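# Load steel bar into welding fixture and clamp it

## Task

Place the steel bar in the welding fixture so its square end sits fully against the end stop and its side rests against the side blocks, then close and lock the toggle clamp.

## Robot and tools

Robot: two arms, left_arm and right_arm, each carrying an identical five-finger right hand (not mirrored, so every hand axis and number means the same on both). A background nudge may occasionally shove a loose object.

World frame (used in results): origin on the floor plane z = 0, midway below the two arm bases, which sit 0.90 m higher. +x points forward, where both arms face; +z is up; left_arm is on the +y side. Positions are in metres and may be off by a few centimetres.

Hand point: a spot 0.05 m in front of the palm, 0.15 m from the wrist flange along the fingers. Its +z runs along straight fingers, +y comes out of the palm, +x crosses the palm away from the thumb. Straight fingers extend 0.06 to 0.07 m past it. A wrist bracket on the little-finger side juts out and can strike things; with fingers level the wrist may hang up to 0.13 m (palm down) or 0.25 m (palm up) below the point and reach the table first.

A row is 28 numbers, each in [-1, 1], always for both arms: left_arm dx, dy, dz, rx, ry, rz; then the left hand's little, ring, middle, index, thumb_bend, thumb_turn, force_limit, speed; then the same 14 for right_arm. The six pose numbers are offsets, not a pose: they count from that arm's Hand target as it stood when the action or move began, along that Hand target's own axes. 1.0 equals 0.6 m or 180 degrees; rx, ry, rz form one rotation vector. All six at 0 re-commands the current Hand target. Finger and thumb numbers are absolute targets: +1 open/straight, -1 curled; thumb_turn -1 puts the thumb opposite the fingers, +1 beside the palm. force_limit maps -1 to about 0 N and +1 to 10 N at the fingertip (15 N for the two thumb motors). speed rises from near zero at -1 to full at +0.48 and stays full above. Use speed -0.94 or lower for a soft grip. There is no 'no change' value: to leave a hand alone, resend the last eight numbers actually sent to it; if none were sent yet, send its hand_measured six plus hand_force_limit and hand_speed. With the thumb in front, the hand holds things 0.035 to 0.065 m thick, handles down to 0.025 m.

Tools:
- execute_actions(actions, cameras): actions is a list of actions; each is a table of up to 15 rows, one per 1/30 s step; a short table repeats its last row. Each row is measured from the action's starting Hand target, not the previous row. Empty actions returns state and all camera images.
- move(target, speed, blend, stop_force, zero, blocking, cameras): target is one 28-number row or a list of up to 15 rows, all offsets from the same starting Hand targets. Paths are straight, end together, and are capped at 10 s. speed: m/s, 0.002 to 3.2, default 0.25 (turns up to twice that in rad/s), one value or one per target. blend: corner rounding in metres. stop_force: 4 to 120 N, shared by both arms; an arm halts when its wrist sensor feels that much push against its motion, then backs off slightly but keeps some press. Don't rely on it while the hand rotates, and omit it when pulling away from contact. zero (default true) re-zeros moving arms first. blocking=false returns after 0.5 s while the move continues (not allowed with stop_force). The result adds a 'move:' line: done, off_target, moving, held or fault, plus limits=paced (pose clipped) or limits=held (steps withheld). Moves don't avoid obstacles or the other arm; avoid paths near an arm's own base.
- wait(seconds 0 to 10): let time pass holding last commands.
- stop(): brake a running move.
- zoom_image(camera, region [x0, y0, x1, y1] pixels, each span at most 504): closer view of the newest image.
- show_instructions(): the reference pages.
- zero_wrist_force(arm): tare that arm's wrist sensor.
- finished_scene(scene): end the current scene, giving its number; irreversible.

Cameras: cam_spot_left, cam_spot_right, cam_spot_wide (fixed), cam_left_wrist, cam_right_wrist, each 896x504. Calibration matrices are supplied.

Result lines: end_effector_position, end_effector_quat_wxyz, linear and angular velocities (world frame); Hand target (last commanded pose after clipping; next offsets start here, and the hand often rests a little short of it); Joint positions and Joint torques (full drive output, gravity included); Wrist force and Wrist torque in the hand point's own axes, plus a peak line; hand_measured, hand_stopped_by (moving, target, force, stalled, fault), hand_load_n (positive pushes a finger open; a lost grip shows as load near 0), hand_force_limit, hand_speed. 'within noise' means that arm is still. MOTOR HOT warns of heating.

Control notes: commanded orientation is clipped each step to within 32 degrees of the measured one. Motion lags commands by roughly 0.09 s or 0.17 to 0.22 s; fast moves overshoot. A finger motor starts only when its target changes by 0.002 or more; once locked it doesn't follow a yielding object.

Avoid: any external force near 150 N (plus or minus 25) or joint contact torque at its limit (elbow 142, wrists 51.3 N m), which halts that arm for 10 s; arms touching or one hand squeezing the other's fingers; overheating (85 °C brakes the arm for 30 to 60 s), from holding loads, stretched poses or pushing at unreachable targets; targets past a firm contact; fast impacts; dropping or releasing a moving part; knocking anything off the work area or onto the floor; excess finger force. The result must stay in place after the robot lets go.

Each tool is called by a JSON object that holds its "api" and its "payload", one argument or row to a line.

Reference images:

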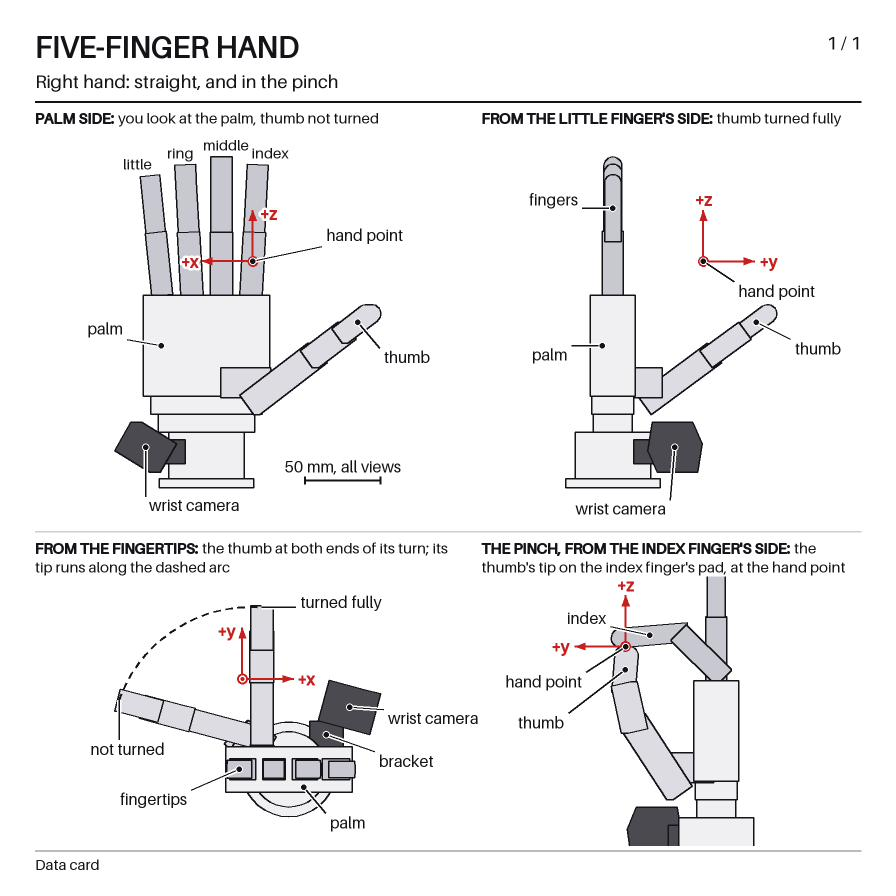

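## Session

{"api": "execute_actions", "payload": {
  "actions": []
}}

Scene clock: 0.00 s.
left_arm: end_effector_position=(+0.1863, +0.6010, +1.2712) hand_measured=(+1.000, +1.000, +1.000, +1.000, +1.000, +1.000) hand_load_n=(+0.0, +0.0, +0.0, +0.0, +0.0, +0.0) hand_stopped_by=(target, target, target, target, target, target) hand_force_limit=0.00 hand_speed=-0.80 end_effector_quat_wxyz=(-0.008, -0.130, +0.925, -0.358) | right_arm: end_effector_position=(+0.1445, -0.4677, +1.2302) hand_measured=(+1.000, +1.000, +1.000, +1.000, +1.000, +1.000) hand_load_n=(+0.0, +0.0, +0.0, +0.0, +0.0, +0.0) hand_stopped_by=(target, target, target, target, target, target) hand_force_limit=0.00 hand_speed=-0.80 end_effector_quat_wxyz=(-0.003, -0.239, +0.903, -0.357)
Joint positions: left_arm=[0.029 -2.06 2.235 1.317 2.3 -1.851] | right_arm=[0.24 -2.06 2.32 1.301 2.3 -1.851]
Joint velocities: within noise
Joint torques (N m): no reading
Wrist force (N): no reading
Wrist torque (N m): no reading
Wrist force, peak (N): no reading
Hand target: left_arm +0.1863, +0.6010, +1.2712; -0.008, -0.130, +0.925, -0.358 | right_arm +0.1445, -0.4677, +1.2302; -0.003, -0.239, +0.903, -0.357
camera_calibration:
cam_left_wrist: T_world_to_cam=[[-0.532427, 0.598175, -0.598923, 0.49778], [0.706288, 0.703923, 0.0751722, -0.646346], [0.466561, -0.382988, -0.797271, 1.27025], [0, 0, 0, 1]] pos_world=[0.128887, 0.643709, 1.35945]
cam_right_wrist: T_world_to_cam=[[-0.616849, 0.529154, -0.582661, 1.05329], [0.557811, 0.816175, 0.150683, 0.112472], [0.555288, -0.232066, -0.798624, 0.913391], [0, 0, 0, 1]] pos_world=[0.079788, -0.437182, 1.32622]

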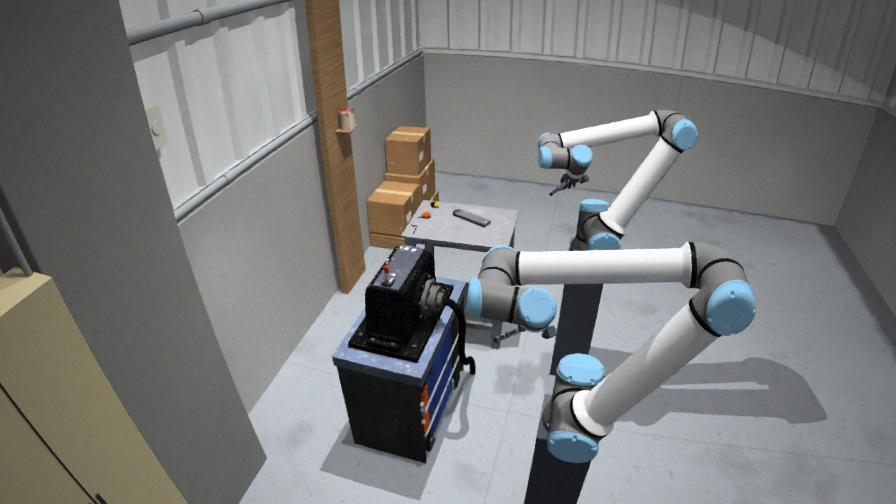

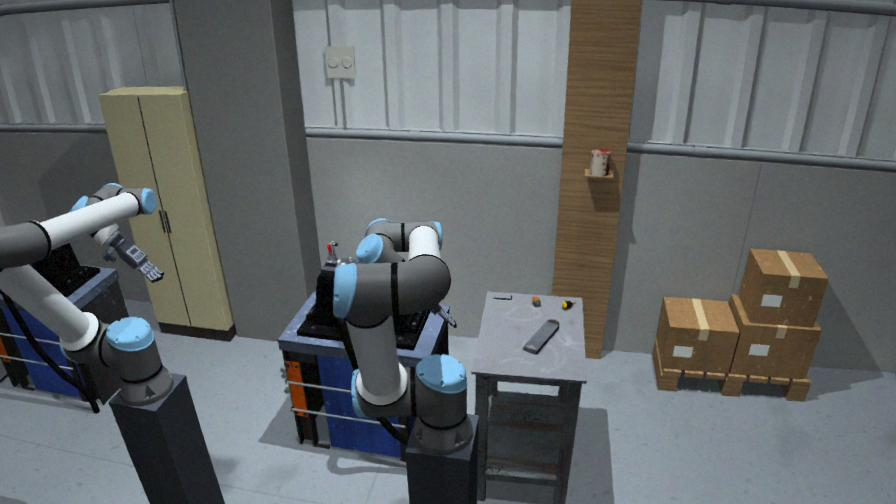

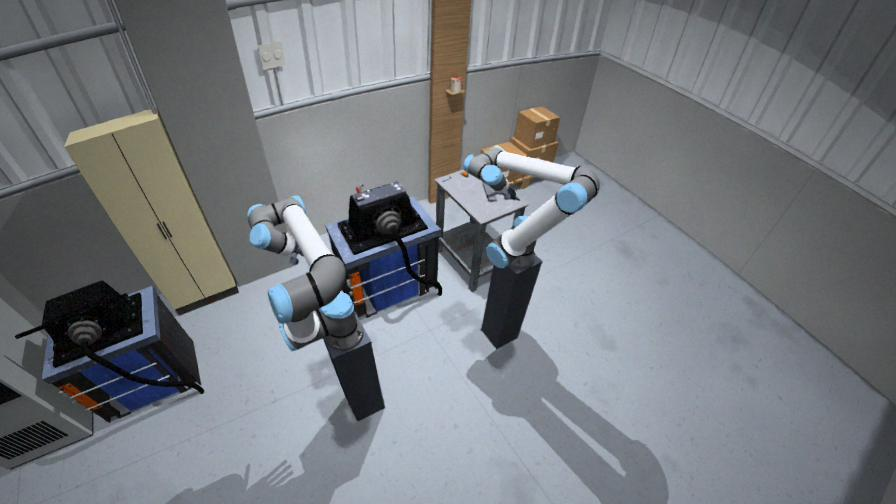

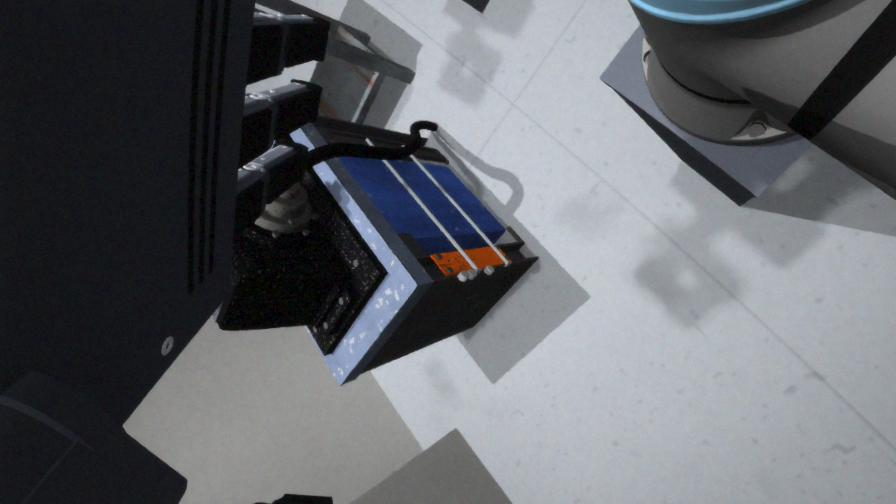

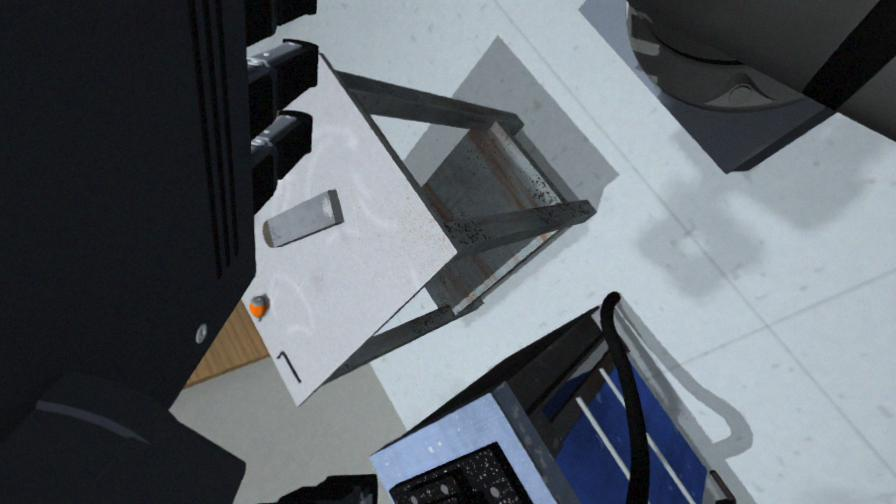

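{"api": "zoom_image", "payload": {
  "camera": "cam_spot_right",
  "region": [260, 200, 460, 360]
}}

{"api": "zoom_image", "payload": {
  "camera": "cam_spot_left",
  "region": [330, 180, 530, 370]
}}

{"api": "zoom_image", "payload": {
  "camera": "cam_spot_right",
  "region": [450, 270, 610, 400]
}}

Scaled by 2.520 from the camera's 896x504 image, which has a finer 1280x720 frame.

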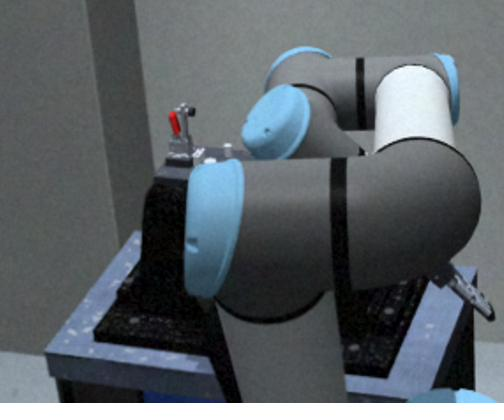

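Scaled by 2.520 from the camera's 896x504 image, which has a finer 1280x720 frame.

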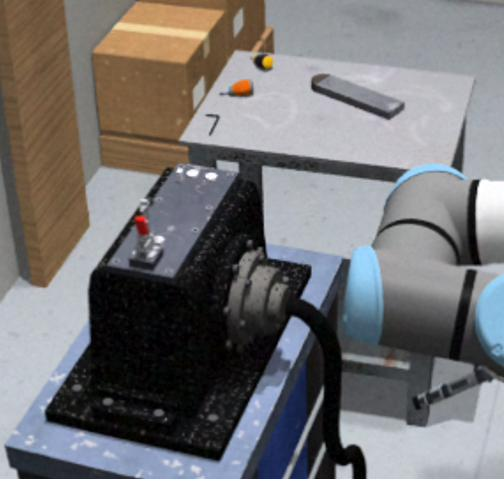

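Scaled by 3.150 from the camera's 896x504 image, which has a finer 1280x720 frame.

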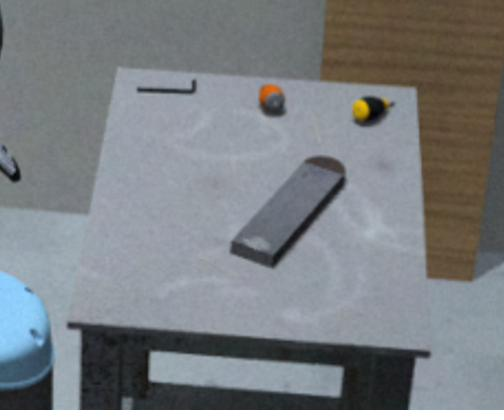

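{"api": "move", "payload": {
  "target": [-0.4633,-0.919,0.6393,-0.2339,-0.0052,0.0849,1,1,1,1,1,1,0,0,-0.3134,-0.5836,0.6763,-0.2349,-0.002,0.1573,1,1,1,1,1,1,0,0],
  "speed": 0.35,
  "cameras": ["cam_left_wrist","cam_right_wrist"]
}}

Scene clock: 119.50 s.
left_arm: end_effector_position=(+0.6203, +0.0200, +1.3201) hand_measured=(+1.000, +1.000, +1.000, +1.000, +1.000, +1.000) hand_load_n=(+0.0, +0.0, +0.0, +0.0, +0.0, +0.0) hand_stopped_by=(target, target, target, target, target, target) hand_force_limit=0.00 hand_speed=0.00 end_effector_quat_wxyz=(+0.000, +0.000, +1.000, +0.000) | right_arm: end_effector_position=(+0.5297, -0.8702, +1.1198) hand_measured=(+1.000, +1.000, +1.000, +1.000, +1.000, +1.000) hand_load_n=(+0.0, +0.0, +0.0, +0.0, +0.0, +0.0) hand_stopped_by=(target, target, target, target, target, target) hand_force_limit=0.00 hand_speed=0.00 end_effector_quat_wxyz=(+0.000, +0.000, +1.000, +0.000)
Joint positions: left_arm=[-0.996 -0.934 0.91 1.595 1.571 -2.567] | right_arm=[-0.933 -1.209 1.694 1.085 1.57 -2.503]
Joint torques (N m): left_arm=[16.04 -83.35 -45.48 7.13 1.43 3.34] | right_arm=[13.43 -61.06 -43.96 8.42 -2.39 1.82]
Wrist force (N): left_arm=[-0.7 0.8 -0.9] | right_arm=[1.2 -3.1 0.6]
Wrist torque (N m): left_arm=[0.07 0.11 -0.25] | right_arm=[-0.29 -0.17 -0.07]
Wrist force, peak (N): left_arm=[-1.4 0.4 -1.3] | right_arm=[0.4 -4.1 0.8]
Hand target: left_arm +0.6203, +0.0199, +1.3201; +0.000, +0.000, +1.000, +0.000 | right_arm +0.5297, -0.8703, +1.1198; +0.000, +0.000, +1.000, +0.001
Off the commanded pose: left_arm 0.000 m, 0 deg | right_arm 0.000 m, 0 deg.
move: done
camera_calibration:
cam_left_wrist: T_world_to_cam=[[-0.309343, 0.950929, -0.00643444, 0.178161], [0.839179, 0.27616, 0.468522, -1.14057], [0.447308, 0.139534, -0.883428, 0.999481], [0, 0, 0, 1]] pos_world=[0.565182, 0.00610042, 1.4185]
cam_right_wrist: T_world_to_cam=[[-0.216725, 0.976184, 0.00977302, 0.953345], [0.817804, 0.176078, 0.5479, -0.896798], [0.53313, 0.126736, -0.836487, 0.884289], [0, 0, 0, 1]] pos_world=[0.468578, -0.884805, 1.22173]
Images, in order (width x height): cam_left_wrist 896x504, cam_right_wrist 896x504.

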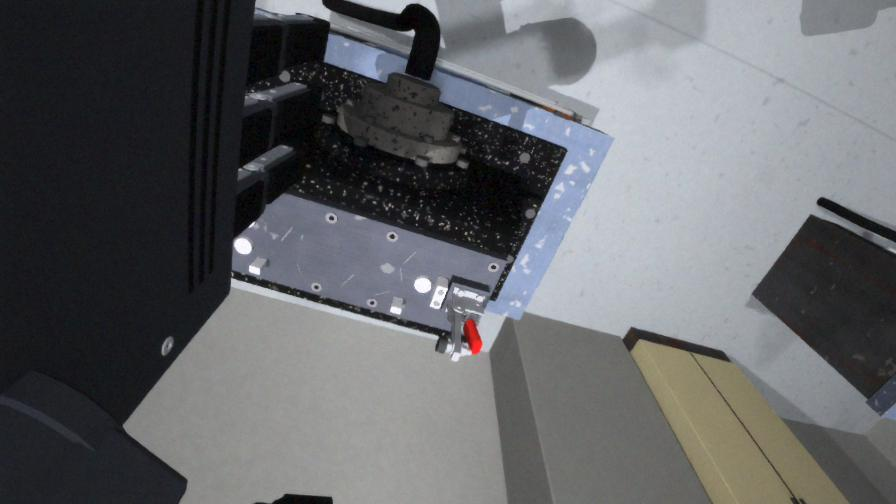

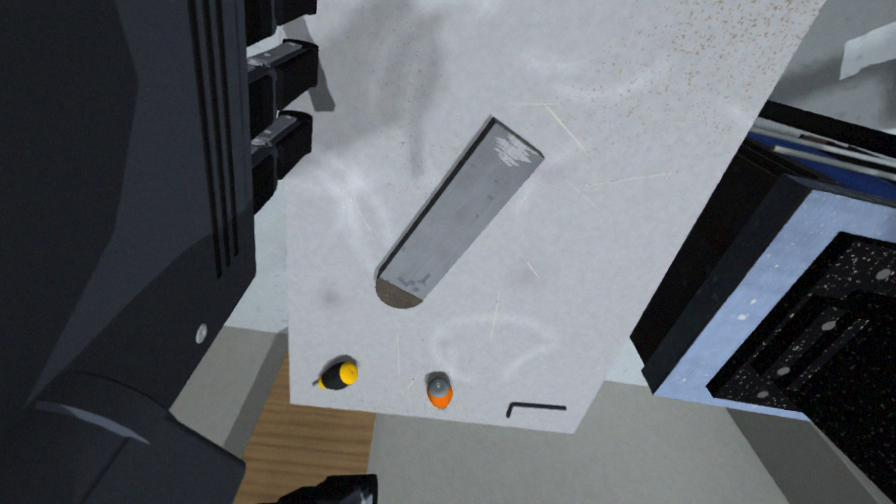

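{"api": "zoom_image", "payload": {
  "camera": "cam_right_wrist",
  "region": [350, 100, 570, 320]
}}

{"api": "zoom_image", "payload": {
  "camera": "cam_left_wrist",
  "region": [220, 190, 530, 380]
}}

Scaled by 2.291 from the camera's 896x504 image, which has a finer 1280x720 frame.

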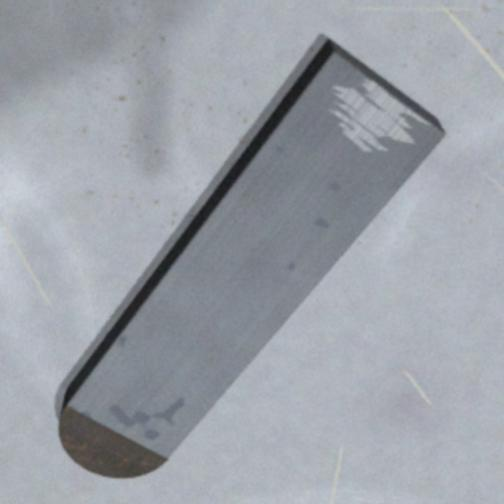

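Scaled by 1.626 from the camera's 896x504 image, which has a finer 1280x720 frame.

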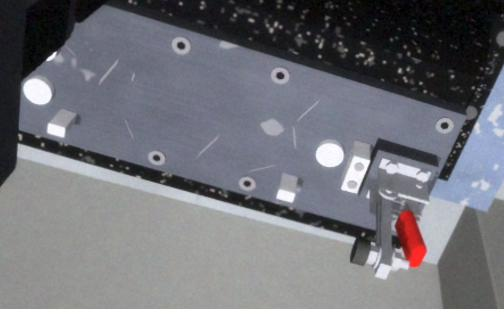

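{"api": "move", "payload": {
  "target": [
    [0,-0.1667,0,0,0,0,1,1,1,1,1,1,0,0,-0.1172,0.0505,0.033,0.2443,-0.2050,-0.41,0.4,0.4,0.4,0.4,1,-1,0.5,0],
    [0,-0.1667,0,0,0,0,1,1,1,1,1,1,0,0,-0.2442,0.0963,0.283,0.0762,-0.3976,-0.7951,0.4,0.4,0.4,0.4,1,-1,0.5,0]
  ],
  "speed": 0.35,
  "blend": [0.03, 0],
  "cameras": ["cam_left_wrist","cam_right_wrist"]
}}

Scene clock: 204.33 s.
left_arm: end_effector_position=(+0.6202, -0.0801, +1.3201) hand_measured=(+1.000, +1.000, +1.000, +1.000, +1.000, +1.000) hand_load_n=(+0.0, +0.0, +0.0, +0.0, +0.0, +0.0) hand_stopped_by=(target, target, target, target, target, target) hand_force_limit=0.00 hand_speed=0.00 end_effector_quat_wxyz=(+0.000, +0.000, +1.000, +0.000) | right_arm: end_effector_position=(+0.6764, -0.8124, +0.9502) hand_measured=(+0.400, +0.400, +0.400, +0.400, +1.000, -1.000) hand_load_n=(+0.0, +0.0, +0.0, +0.0, +0.0, +0.0) hand_stopped_by=(target, target, target, target, target, target) hand_force_limit=0.50 hand_speed=0.00 end_effector_quat_wxyz=(-0.440, +0.878, -0.169, +0.085)
Joint positions: left_arm=[-1.057 -0.756 0.605 1.722 1.571 -2.628] | right_arm=[-0.829 -0.747 1.519 1.324 0.765 -5.389]
Joint torques (N m): left_arm=[-12.62 -94.53 -45.24 7.18 2.37 -3.6] | right_arm=[15.12 -86.52 -34.23 8.6 3.17 -1.97]
Wrist force (N): left_arm=[-1.2 0.7 -0.8] | right_arm=[0.5 0.3 -0.5]
Wrist torque (N m): left_arm=[0.05 0.17 -0.08] | right_arm=[0.03 0.01 0.21]
Wrist force, peak (N): left_arm=[-1.2 1.4 -1.0] | right_arm=[1.1 -3.6 0.9]
Hand target: left_arm +0.6202, -0.0801, +1.3201; +0.000, +0.000, +1.000, +0.000 | right_arm +0.6764, -0.8124, +0.9502; -0.440, +0.878, -0.169, +0.085
Off the commanded pose: left_arm 0.000 m, 0 deg | right_arm 0.000 m, 0 deg.
move: done
camera_calibration:
cam_left_wrist: T_world_to_cam=[[-0.309295, 0.950946, -0.00626375, 0.273082], [0.839264, 0.276056, 0.468432, -1.11286], [0.447182, 0.139627, -0.883477, 1.0136], [0, 0, 0, 1]] pos_world=[0.565182, -0.0939997, 1.4185]
cam_right_wrist: T_world_to_cam=[[-0.0173575, -0.630389, -0.776085, 0.236922], [-0.96165, -0.201977, 0.185567, 0.306709], [-0.273731, 0.749543, -0.602708, 1.48644], [0, 0, 0, 1]] pos_world=[0.705945, -0.902852, 1.02285]
Images, in order (width x height): cam_left_wrist 896x504, cam_right_wrist 896x504.

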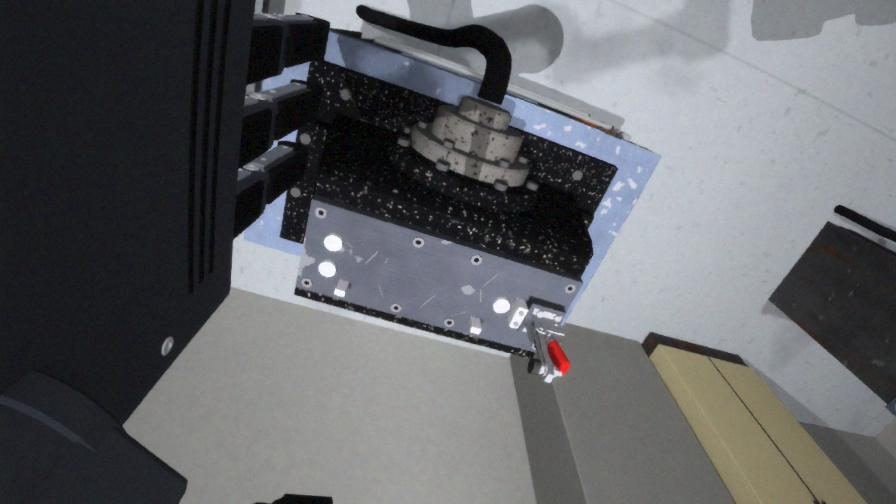

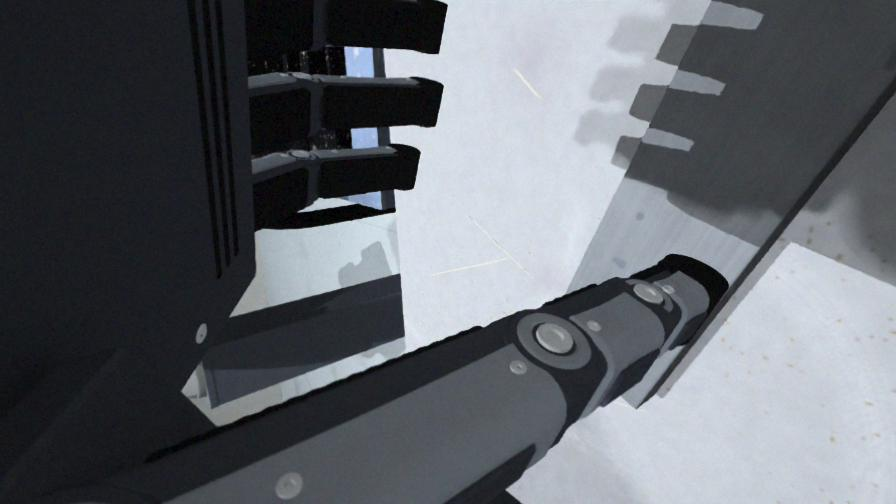

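{"api": "move", "payload": {
  "target": [0,0,0,0,0,0,1,1,1,1,1,1,0,0,0,0.1093,0.082,0,0,0,0.4,0.4,0.4,0.4,1,-1,0.5,0],
  "speed": 0.1,
  "stop_force": 10,
  "cameras": ["cam_right_wrist"]
}}

{"api": "zoom_image", "payload": {
  "camera": "cam_right_wrist",
  "region": [400, 0, 896, 504]
}}

Scene clock: 220.83 s.
left_arm: end_effector_position=(+0.6202, -0.0801, +1.3201) hand_measured=(+1.000, +1.000, +1.000, +1.000, +1.000, +1.000) hand_load_n=(+0.0, +0.0, +0.0, +0.0, +0.0, +0.0) hand_stopped_by=(target, target, target, target, target, target) hand_force_limit=0.00 hand_speed=0.00 end_effector_quat_wxyz=(+0.000, +0.000, +1.000, +0.000) | right_arm: end_effector_position=(+0.6764, -0.8123, +0.8682) hand_measured=(+0.400, +0.400, +0.400, +0.400, +1.000, -1.000) hand_load_n=(+0.0, +0.0, +0.0, +0.0, +0.0, +0.0) hand_stopped_by=(target, target, target, target, target, target) hand_force_limit=0.50 hand_speed=0.00 end_effector_quat_wxyz=(-0.440, +0.878, -0.169, +0.085)
Joint positions: left_arm=[-1.057 -0.756 0.605 1.722 1.571 -2.628] | right_arm=[-0.828 -0.649 1.513 1.232 0.765 -5.389]
Joint torques (N m): left_arm=[-11.54 -94.08 -45.58 7.3 2.57 -3.19] | right_arm=[15.64 -88.54 -32.17 -0.06 -4.04 1.8]
Wrist force (N): left_arm=[-0.7 0.5 -1.1] | right_arm=[0.7 0.0 -0.6]
Wrist torque (N m): left_arm=[0.03 0.12 -0.06] | right_arm=[-0.01 -0.02 0.21]
Wrist force, peak (N): left_arm=[-1.4 1.0 -1.0] | right_arm=[0.8 -0.1 -0.8]
Hand target: left_arm +0.6202, -0.0801, +1.3201; +0.000, +0.000, +1.000, +0.000 | right_arm +0.6764, -0.8123, +0.8682; -0.440, +0.878, -0.169, +0.085
Off the commanded pose: left_arm 0.000 m, 0 deg | right_arm 0.000 m, 0 deg.
move: done
camera_calibration:
cam_right_wrist: T_world_to_cam=[[-0.0172545, -0.63036, -0.776111, 0.173326], [-0.961562, -0.202291, 0.185679, 0.321593], [-0.274045, 0.749483, -0.60264, 1.43708], [0, 0, 0, 1]] pos_world=[0.706046, -0.902751, 0.940847]
Images, in order (width x height): cam_right_wrist 896x504.

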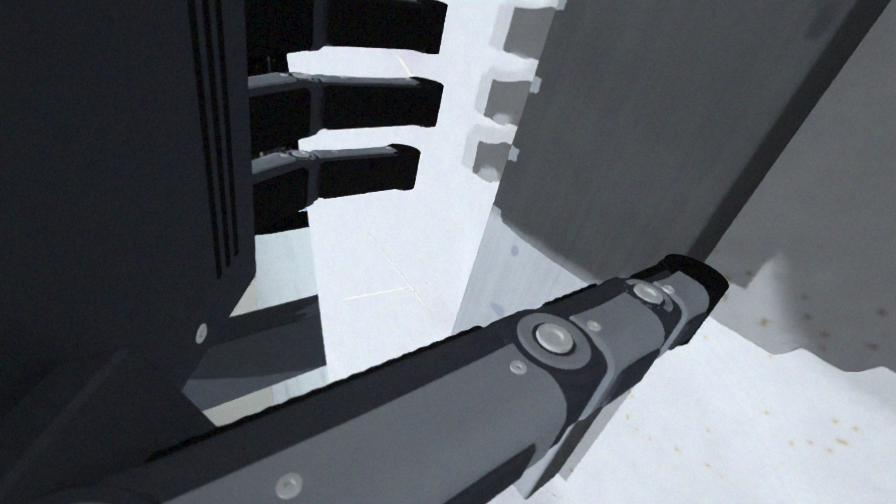

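Scaled by 1.000.

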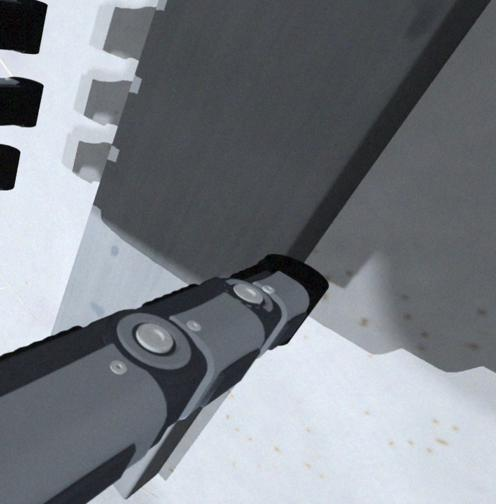

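{"api": "move", "payload": {
  "target": [
    [0,0,0,0,0,0,1,1,1,1,1,1,0,0,0,0.005,-0.00667,0,0,0,0.4,0.4,0.4,0.4,1,-1,0.5,0],
    [0,0,0,0,0,0,1,1,1,1,1,1,0,0,0,0.0338,0.0149,0,0,0,0.4,0.4,0.4,0.4,1,-1,0.5,0]
  ],
  "speed": 0.04,
  "stop_force": 8,
  "cameras": ["cam_right_wrist"]
}}

Scene clock: 295.30 s.
left_arm: end_effector_position=(+0.6202, -0.0801, +1.3201) hand_measured=(+1.000, +1.000, +1.000, +1.000, +1.000, +1.000) hand_load_n=(+0.0, +0.0, +0.0, +0.0, +0.0, +0.0) hand_stopped_by=(target, target, target, target, target, target) hand_force_limit=0.00 hand_speed=0.00 end_effector_quat_wxyz=(+0.000, +0.000, +1.000, +0.000) | right_arm: end_effector_position=(+0.6746, -0.8170, +0.8466) hand_measured=(+0.400, +0.400, +0.400, +0.400, +1.000, -1.000) hand_load_n=(+0.0, -0.5, +0.0, +0.0, +0.0, +0.0) hand_stopped_by=(target, target, target, target, target, target) hand_force_limit=0.50 hand_speed=0.00 end_effector_quat_wxyz=(-0.440, +0.878, -0.169, +0.085)
Joint positions: left_arm=[-1.057 -0.756 0.605 1.722 1.571 -2.628] | right_arm=[-0.834 -0.62 1.506 1.215 0.768 -5.397]
Joint torques (N m): left_arm=[-12.83 -94.27 -45.4 7.09 2.35 -3.3] | right_arm=[-14.34 -87.58 -32.24 0.42 2.71 -0.57]
Wrist force (N): left_arm=[-0.9 0.7 -1.1] | right_arm=[0.4 -0.1 -0.5]
Wrist torque (N m): left_arm=[0.06 0.15 -0.07] | right_arm=[-0.03 0.04 0.19]
Wrist force, peak (N): left_arm=[-0.9 1.2 -1.3] | right_arm=[0.7 0.0 -0.9]
Hand target: left_arm +0.6202, -0.0801, +1.3201; +0.000, +0.000, +1.000, +0.000 | right_arm +0.6746, -0.8170, +0.8466; -0.440, +0.878, -0.169, +0.085
Off the commanded pose: left_arm 0.000 m, 0 deg | right_arm 0.000 m, 0 deg.
move: done
camera_calibration:
cam_right_wrist: T_world_to_cam=[[-0.0171796, -0.630345, -0.776125, 0.153543], [-0.961563, -0.20234, 0.185619, 0.322934], [-0.274045, 0.749482, -0.60264, 1.42709], [0, 0, 0, 1]] pos_world=[0.704246, -0.907451, 0.919248]
Images, in order (width x height): cam_right_wrist 896x504.

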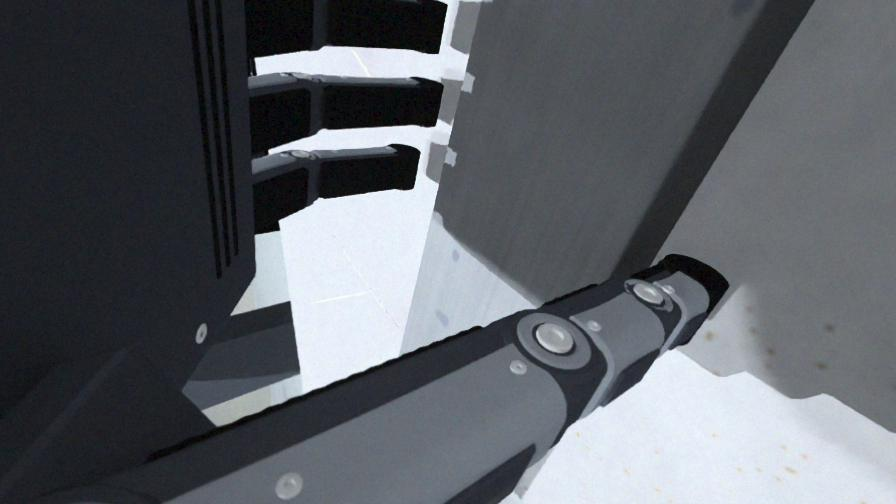

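{"api": "move", "payload": {
  "target": [0,0,0,0,0,0,1,1,1,1,1,1,0,0,0,-0.01,0.01333,0,0,0,0.4,0.4,0.4,0.4,1,-1,0.5,0],
  "speed": 0.02,
  "stop_force": 4
}}

{"api": "move", "payload": {
  "target": [0,0,0,0,0,0,1,1,1,1,1,1,0,0,0,0,0,0,0,0,-0.3,-0.3,-0.3,-0.3,1,-1,0.6,-0.85],
  "cameras": ["cam_right_wrist"]
}}

Scene clock: 308.83 s.
left_arm: end_effector_position=(+0.6202, -0.0801, +1.3201) hand_measured=(+1.000, +1.000, +1.000, +1.000, +1.000, +1.000) hand_load_n=(+0.0, +0.0, +0.0, +0.0, +0.0, +0.0) hand_stopped_by=(target, target, target, target, target, target) hand_force_limit=0.00 hand_speed=0.00 end_effector_quat_wxyz=(+0.000, +0.000, +1.000, +0.000) | right_arm: end_effector_position=(+0.6767, -0.8117, +0.8466) hand_measured=(+0.400, +0.400, +0.400, +0.400, +1.000, -1.000) hand_load_n=(+0.0, +0.0, +0.0, +0.0, +0.0, +0.0) hand_stopped_by=(target, target, target, target, target, target) hand_force_limit=0.50 hand_speed=0.00 end_effector_quat_wxyz=(-0.440, +0.878, -0.169, +0.085)
Joint positions: left_arm=[-1.057 -0.756 0.605 1.722 1.571 -2.628] | right_arm=[-0.828 -0.622 1.509 1.209 0.764 -5.388]
Joint torques (N m): left_arm=[-12.62 -95.68 -44.69 6.85 2.44 -3.18] | right_arm=[-15.98 -88.26 -31.56 8.32 2.67 -2.19]
Wrist force (N): left_arm=[-0.8 0.6 -1.1] | right_arm=[0.5 0.2 -0.5]
Wrist torque (N m): left_arm=[0.04 0.14 -0.07] | right_arm=[0.01 0.02 0.21]
Wrist force, peak (N): left_arm=[-1.3 0.7 -1.4] | right_arm=[0.9 5.4 -6.7]
Hand target: left_arm +0.6202, -0.0801, +1.3201; +0.000, +0.000, +1.000, +0.000 | right_arm +0.6767, -0.8117, +0.8466; -0.440, +0.878, -0.169, +0.085 (not the last commanded pose)
Off the commanded pose: left_arm 0.000 m, 0 deg | right_arm 0.004 m, 0 deg.
move: contact (right_arm)

Scene clock: 310.27 s.
left_arm: end_effector_position=(+0.6202, -0.0801, +1.3201) hand_measured=(+1.000, +1.000, +1.000, +1.000, +1.000, +1.000) hand_load_n=(+0.0, +0.0, +0.0, +0.5, +0.0, +0.0) hand_stopped_by=(target, target, target, target, target, target) hand_force_limit=0.00 hand_speed=0.00 end_effector_quat_wxyz=(+0.000, +0.000, +1.000, +0.000) | right_arm: end_effector_position=(+0.6767, -0.8117, +0.8465) hand_measured=(-0.084, -0.012, +0.028, +0.002, +1.000, -1.000) hand_load_n=(+9.0, +7.0, +2.5, +9.0, +4.5, +2.0) hand_stopped_by=(force, force, force, force, target, target) hand_force_limit=0.60 hand_speed=-0.85 end_effector_quat_wxyz=(-0.440, +0.878, -0.169, +0.085)
Joint positions: left_arm=[-1.057 -0.756 0.605 1.722 1.571 -2.628] | right_arm=[-0.828 -0.622 1.509 1.209 0.764 -5.388]
Joint torques (N m): left_arm=[-11.31 -97.17 -45.12 6.77 2.2 -3.13] | right_arm=[-12.17 -102.57 -30.01 6.05 1.69 -1.61]
Wrist force (N): left_arm=[-0.9 0.8 -1.0] | right_arm=[2.6 2.4 2.4]
Wrist torque (N m): left_arm=[0.08 0.15 -0.07] | right_arm=[-0.33 -0.29 0.03]
Wrist force, peak (N): left_arm=[-1.2 0.7 -1.3] | right_arm=[0.5 -2.1 9.5]
Hand target: left_arm +0.6202, -0.0801, +1.3201; +0.000, +0.000, +1.000, +0.000 | right_arm +0.6767, -0.8117, +0.8466; -0.440, +0.878, -0.169, +0.085
Off the commanded pose: left_arm 0.000 m, 0 deg | right_arm 0.000 m, 0 deg.
move: done
camera_calibration:
cam_right_wrist: T_world_to_cam=[[-0.0172109, -0.630301, -0.77616, 0.157014], [-0.961569, -0.202316, 0.185618, 0.326052], [-0.274025, 0.749526, -0.602595, 1.42368], [0, 0, 0, 1]] pos_world=[0.706346, -0.902151, 0.919247]
Images, in order (width x height): cam_right_wrist 896x504.

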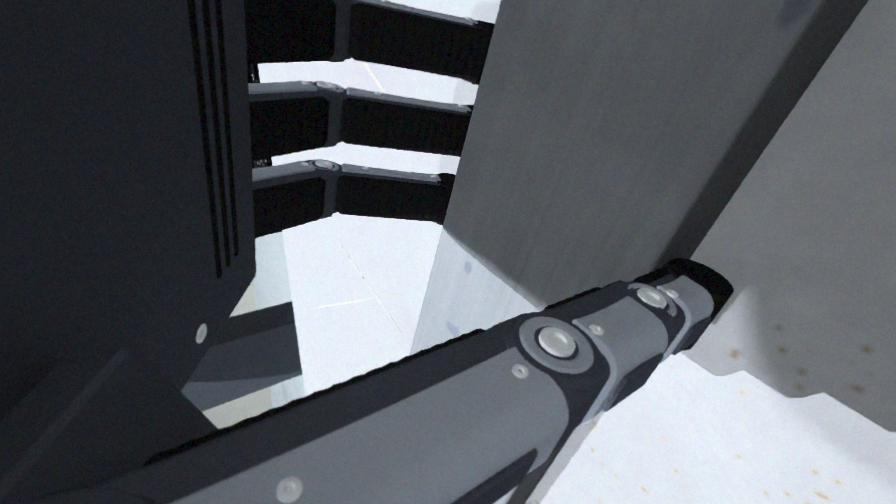

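{"api": "move", "payload": {
  "target": [
    [0,0,0,0,0,0,1,1,1,1,1,1,0,0,0,0,0,0,0,0,-0.4,-0.4,-0.4,-0.4,1,-1,1.0,-0.85],
    [0,0,0,0,0,0,1,1,1,1,1,1,0,0,0,0,0,0,0,0,-0.45,-0.45,-0.45,-0.45,1,-1,1.0,-0.85]
  ]
}}

{"api": "move", "payload": {
  "target": [0,0,0,0,0,0,1,1,1,1,1,1,0,0,0,-0.36,-0.27,0,0,0,-0.45,-0.45,-0.45,-0.45,1,-1,1.0,-0.85],
  "speed": 0.2,
  "cameras": ["cam_left_wrist","cam_right_wrist"]
}}

{"api": "zoom_image", "payload": {
  "camera": "cam_left_wrist",
  "region": [280, 190, 600, 390]
}}

Scene clock: 323.90 s.
left_arm: end_effector_position=(+0.6202, -0.0801, +1.3201) hand_measured=(+1.000, +1.000, +1.000, +1.000, +1.000, +1.000) hand_load_n=(+0.0, +0.0, +0.0, -0.5, +0.0, +0.0) hand_stopped_by=(target, target, target, target, target, target) hand_force_limit=0.00 hand_speed=0.00 end_effector_quat_wxyz=(+0.000, +0.000, +1.000, +0.000) | right_arm: end_effector_position=(+0.6767, -0.8117, +0.8466) hand_measured=(-0.116, -0.036, +0.006, -0.008, +1.000, -1.000) hand_load_n=(+12.5, +11.0, +10.0, +10.5, +7.0, +7.0) hand_stopped_by=(force, force, force, force, target, target) hand_force_limit=1.00 hand_speed=-0.85 end_effector_quat_wxyz=(-0.440, +0.878, -0.169, +0.085)
Joint positions: left_arm=[-1.057 -0.756 0.605 1.722 1.571 -2.628] | right_arm=[-0.828 -0.622 1.509 1.209 0.764 -5.388]
Joint torques (N m): left_arm=[-12.63 -94.37 -43.86 6.72 2.03 -3.15] | right_arm=[-12.62 -111.05 -27.49 3.43 -1.21 2.1]
Wrist force (N): left_arm=[-0.9 0.7 -1.1] | right_arm=[2.8 2.8 4.3]
Wrist torque (N m): left_arm=[0.07 0.15 -0.06] | right_arm=[-0.38 -0.41 0.06]
Wrist force, peak (N): left_arm=[-1.2 0.7 -1.6] | right_arm=[3.4 1.7 7.3]
Hand target: left_arm +0.6202, -0.0801, +1.3201; +0.000, +0.000, +1.000, +0.000 | right_arm +0.6767, -0.8117, +0.8466; -0.440, +0.878, -0.169, +0.085
Off the commanded pose: left_arm 0.000 m, 0 deg | right_arm 0.000 m, 0 deg.
move: done

Scene clock: 325.93 s.
left_arm: end_effector_position=(+0.6202, -0.0801, +1.3201) hand_measured=(+1.000, +1.000, +1.000, +1.000, +1.000, +1.000) hand_load_n=(+0.0, +0.0, +0.0, +0.0, +0.0, +0.0) hand_stopped_by=(target, target, target, target, target, target) hand_force_limit=0.00 hand_speed=0.00 end_effector_quat_wxyz=(+0.000, +0.000, +1.000, +0.000) | right_arm: end_effector_position=(+0.6765, -0.8120, +1.1163) hand_measured=(-0.116, -0.034, +0.006, -0.008, +1.000, -1.000) hand_load_n=(+0.0, +12.5, +11.5, +12.0, +6.5, +6.0) hand_stopped_by=(force, force, force, force, target, target) hand_force_limit=1.00 hand_speed=-0.85 end_effector_quat_wxyz=(-0.440, +0.878, -0.169, +0.085)
Joint positions: left_arm=[-1.057 -0.756 0.605 1.722 1.571 -2.628] | right_arm=[-0.828 -0.915 1.471 1.54 0.765 -5.389]
Joint torques (N m): left_arm=[-11.55 -95.98 -45.02 6.6 2.36 -3.24] | right_arm=[-14.95 -114.08 -47.47 12.93 0.29 -2.18]
Wrist force (N): left_arm=[-1.0 0.8 -1.0] | right_arm=[0.7 17.6 12.4]
Wrist torque (N m): left_arm=[0.07 0.16 -0.07] | right_arm=[0.42 -0.24 0.51]
Wrist force, peak (N): left_arm=[-1.4 0.8 -1.2] | right_arm=[0.6 21.4 15.3]
Hand target: left_arm +0.6202, -0.0801, +1.3201; +0.000, +0.000, +1.000, +0.000 | right_arm +0.6765, -0.8120, +1.1166; -0.440, +0.878, -0.169, +0.085
Off the commanded pose: left_arm 0.000 m, 0 deg | right_arm 0.000 m, 0 deg.
move: done
camera_calibration:
cam_left_wrist: T_world_to_cam=[[-0.309295, 0.950946, -0.00626375, 0.273082], [0.839264, 0.276056, 0.468432, -1.11286], [0.447182, 0.139627, -0.883477, 1.0136], [0, 0, 0, 1]] pos_world=[0.565182, -0.0939997, 1.4185]
cam_right_wrist: T_world_to_cam=[[-0.0172715, -0.630313, -0.776149, 0.366247], [-0.961567, -0.202276, 0.185667, 0.275696], [-0.274025, 0.749526, -0.602595, 1.58643], [0, 0, 0, 1]] pos_world=[0.706146, -0.902451, 1.18905]
Images, in order (width x height): cam_left_wrist 896x504, cam_right_wrist 896x504.

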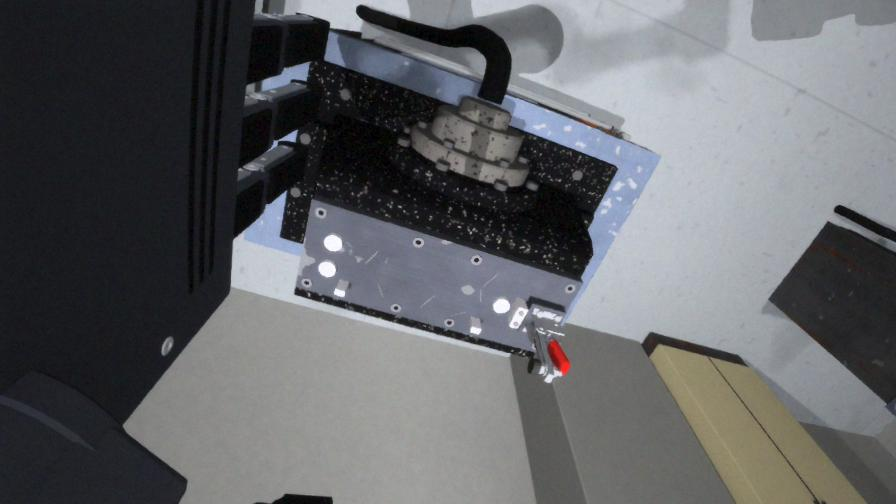

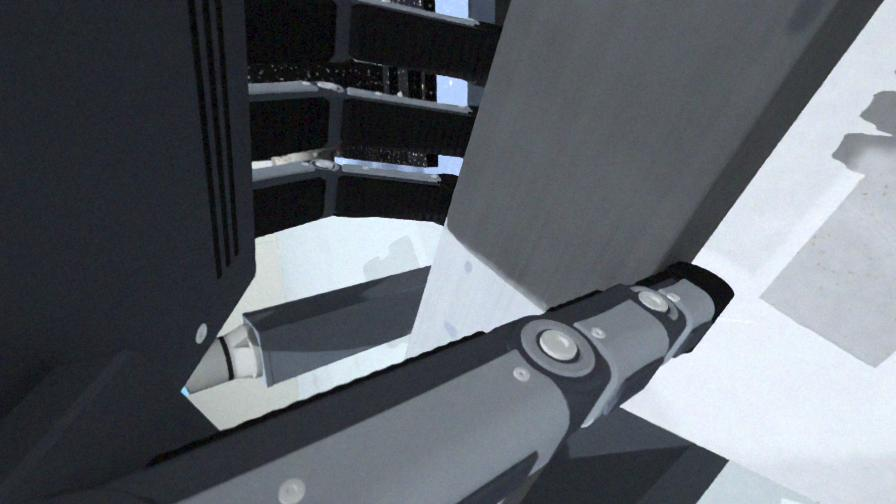

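Scaled by 1.575 from the camera's 896x504 image, which has a finer 1280x720 frame.

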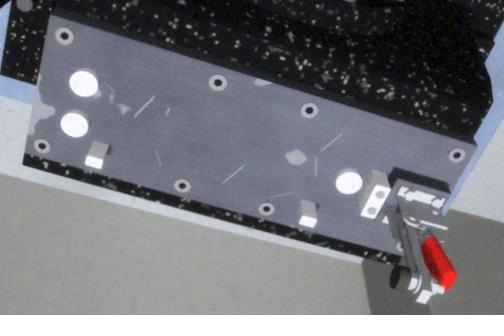

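{"api": "zoom_image", "payload": {
  "camera": "cam_left_wrist",
  "region": [440, 270, 600, 390]
}}

{"api": "zoom_image", "payload": {
  "camera": "cam_left_wrist",
  "region": [290, 190, 450, 350]
}}

Scaled by 3.150 from the camera's 896x504 image, which has a finer 1280x720 frame.

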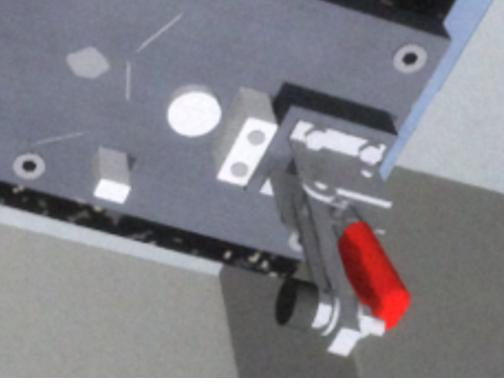

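Scaled by 3.150 from the camera's 896x504 image, which has a finer 1280x720 frame.

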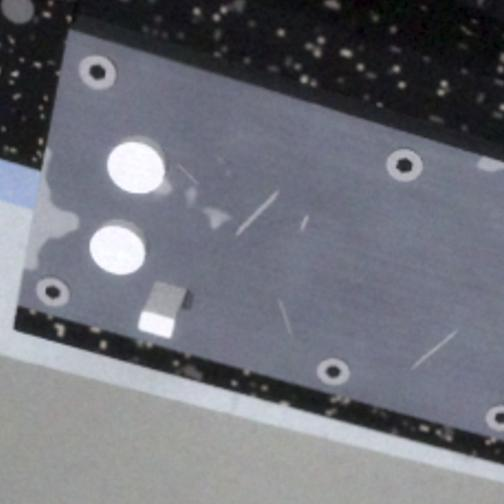

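{"api": "move", "payload": {
  "target": [-0.2,0.5333,-0.05,0,0,0.5,1,1,1,1,1,1,0,0,-0.0505,-0.4944,0.4831,0,0.1778,0.1333,-0.45,-0.45,-0.45,-0.45,1,-1,1.0,-0.85],
  "speed": 0.22,
  "cameras": ["cam_right_wrist","cam_left_wrist"]
}}

{"api": "zoom_image", "payload": {
  "camera": "cam_right_wrist",
  "region": [392, 0, 896, 504]
}}

Scene clock: 417.27 s.
left_arm: end_effector_position=(+0.7403, +0.2398, +1.3501) hand_measured=(+1.000, +1.000, +1.000, +1.000, +1.000, +1.000) hand_load_n=(+0.0, +0.0, +0.0, +0.0, +0.0, +0.0) hand_stopped_by=(target, target, target, target, target, target) hand_force_limit=0.00 hand_speed=0.00 end_effector_quat_wxyz=(+0.000, +0.707, +0.707, +0.000) | right_arm: end_effector_position=(+0.8003, -0.4203, +1.1805) hand_measured=(-0.116, -0.034, +0.006, -0.008, +1.000, -1.000) hand_load_n=(+0.5, +13.0, +11.5, +12.0, +6.5, +6.0) hand_stopped_by=(force, force, force, force, target, target) hand_force_limit=1.00 hand_speed=-0.85 end_effector_quat_wxyz=(-0.384, +0.767, -0.459, +0.230)
Joint positions: left_arm=[-0.629 -1.127 1.157 1.541 1.571 -0.629] | right_arm=[-0.24 -1.269 1.613 0.445 1.005 -3.636]
Joint torques (N m): left_arm=[17.29 -68.46 -46.38 7.16 3.51 3.15] | right_arm=[11.89 -94.62 -59.47 -2.82 1.41 2.57]
Wrist force (N): left_arm=[-0.6 0.8 -0.8] | right_arm=[1.1 17.0 12.2]
Wrist torque (N m): left_arm=[0.10 0.08 -0.24] | right_arm=[0.38 -0.32 0.29]
Wrist force, peak (N): left_arm=[-1.3 0.8 -1.3] | right_arm=[0.7 18.9 11.8]
Hand target: left_arm +0.7404, +0.2398, +1.3501; +0.000, +0.707, +0.707, +0.000 | right_arm +0.8003, -0.4202, +1.1805; -0.384, +0.767, -0.459, +0.230
Off the commanded pose: left_arm 0.000 m, 0 deg | right_arm 0.000 m, 0 deg.
move: done
camera_calibration:
cam_left_wrist: T_world_to_cam=[[0.950836, 0.309636, -0.00606163, -0.773162], [0.276279, -0.839233, 0.468356, -0.631813], [0.139933, -0.447004, -0.883519, 1.30996], [0, 0, 0, 1]] pos_world=[0.726401, 0.294717, 1.4486]
cam_right_wrist: T_world_to_cam=[[-0.418671, -0.471413, -0.776199, 1.05316], [-0.866611, 0.462901, 0.186302, 0.664841], [0.271478, 0.750661, -0.602335, 0.928964], [0, 0, 0, 1]] pos_world=[0.764891, -0.508621, 1.25314]
Images, in order (width x height): cam_left_wrist 896x504, cam_right_wrist 896x504.

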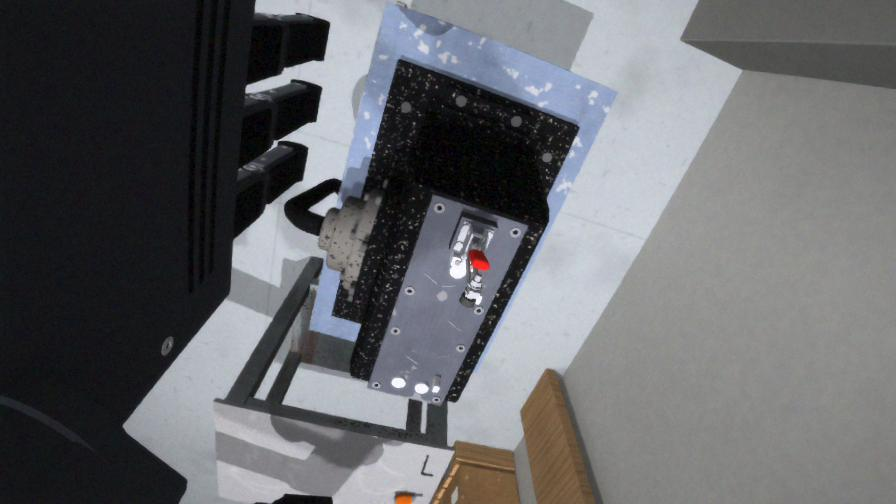

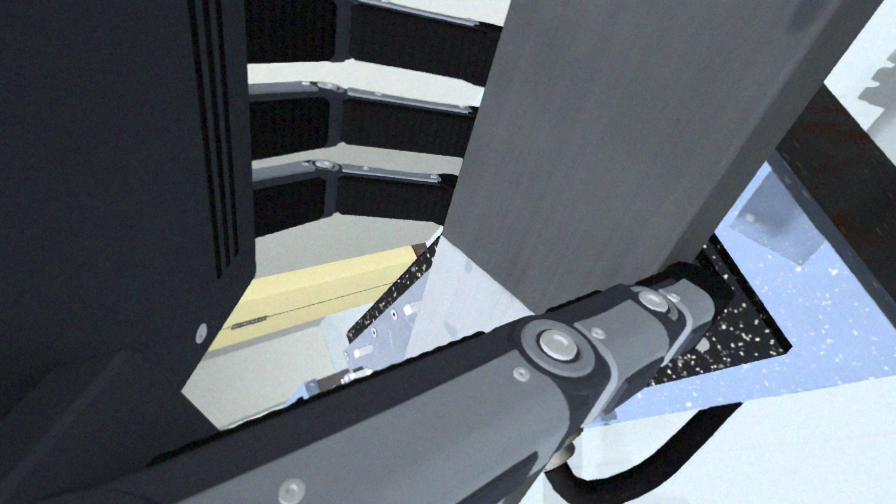

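Scaled by 1.000.

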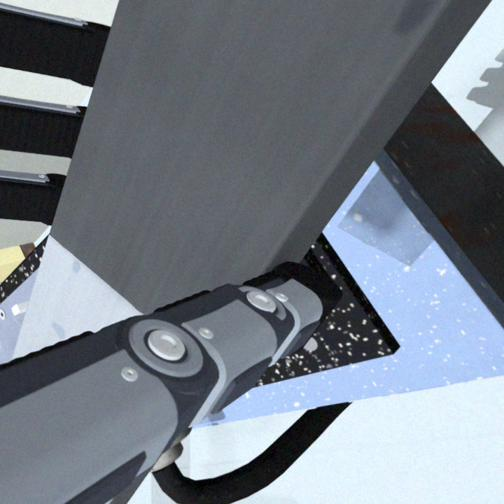

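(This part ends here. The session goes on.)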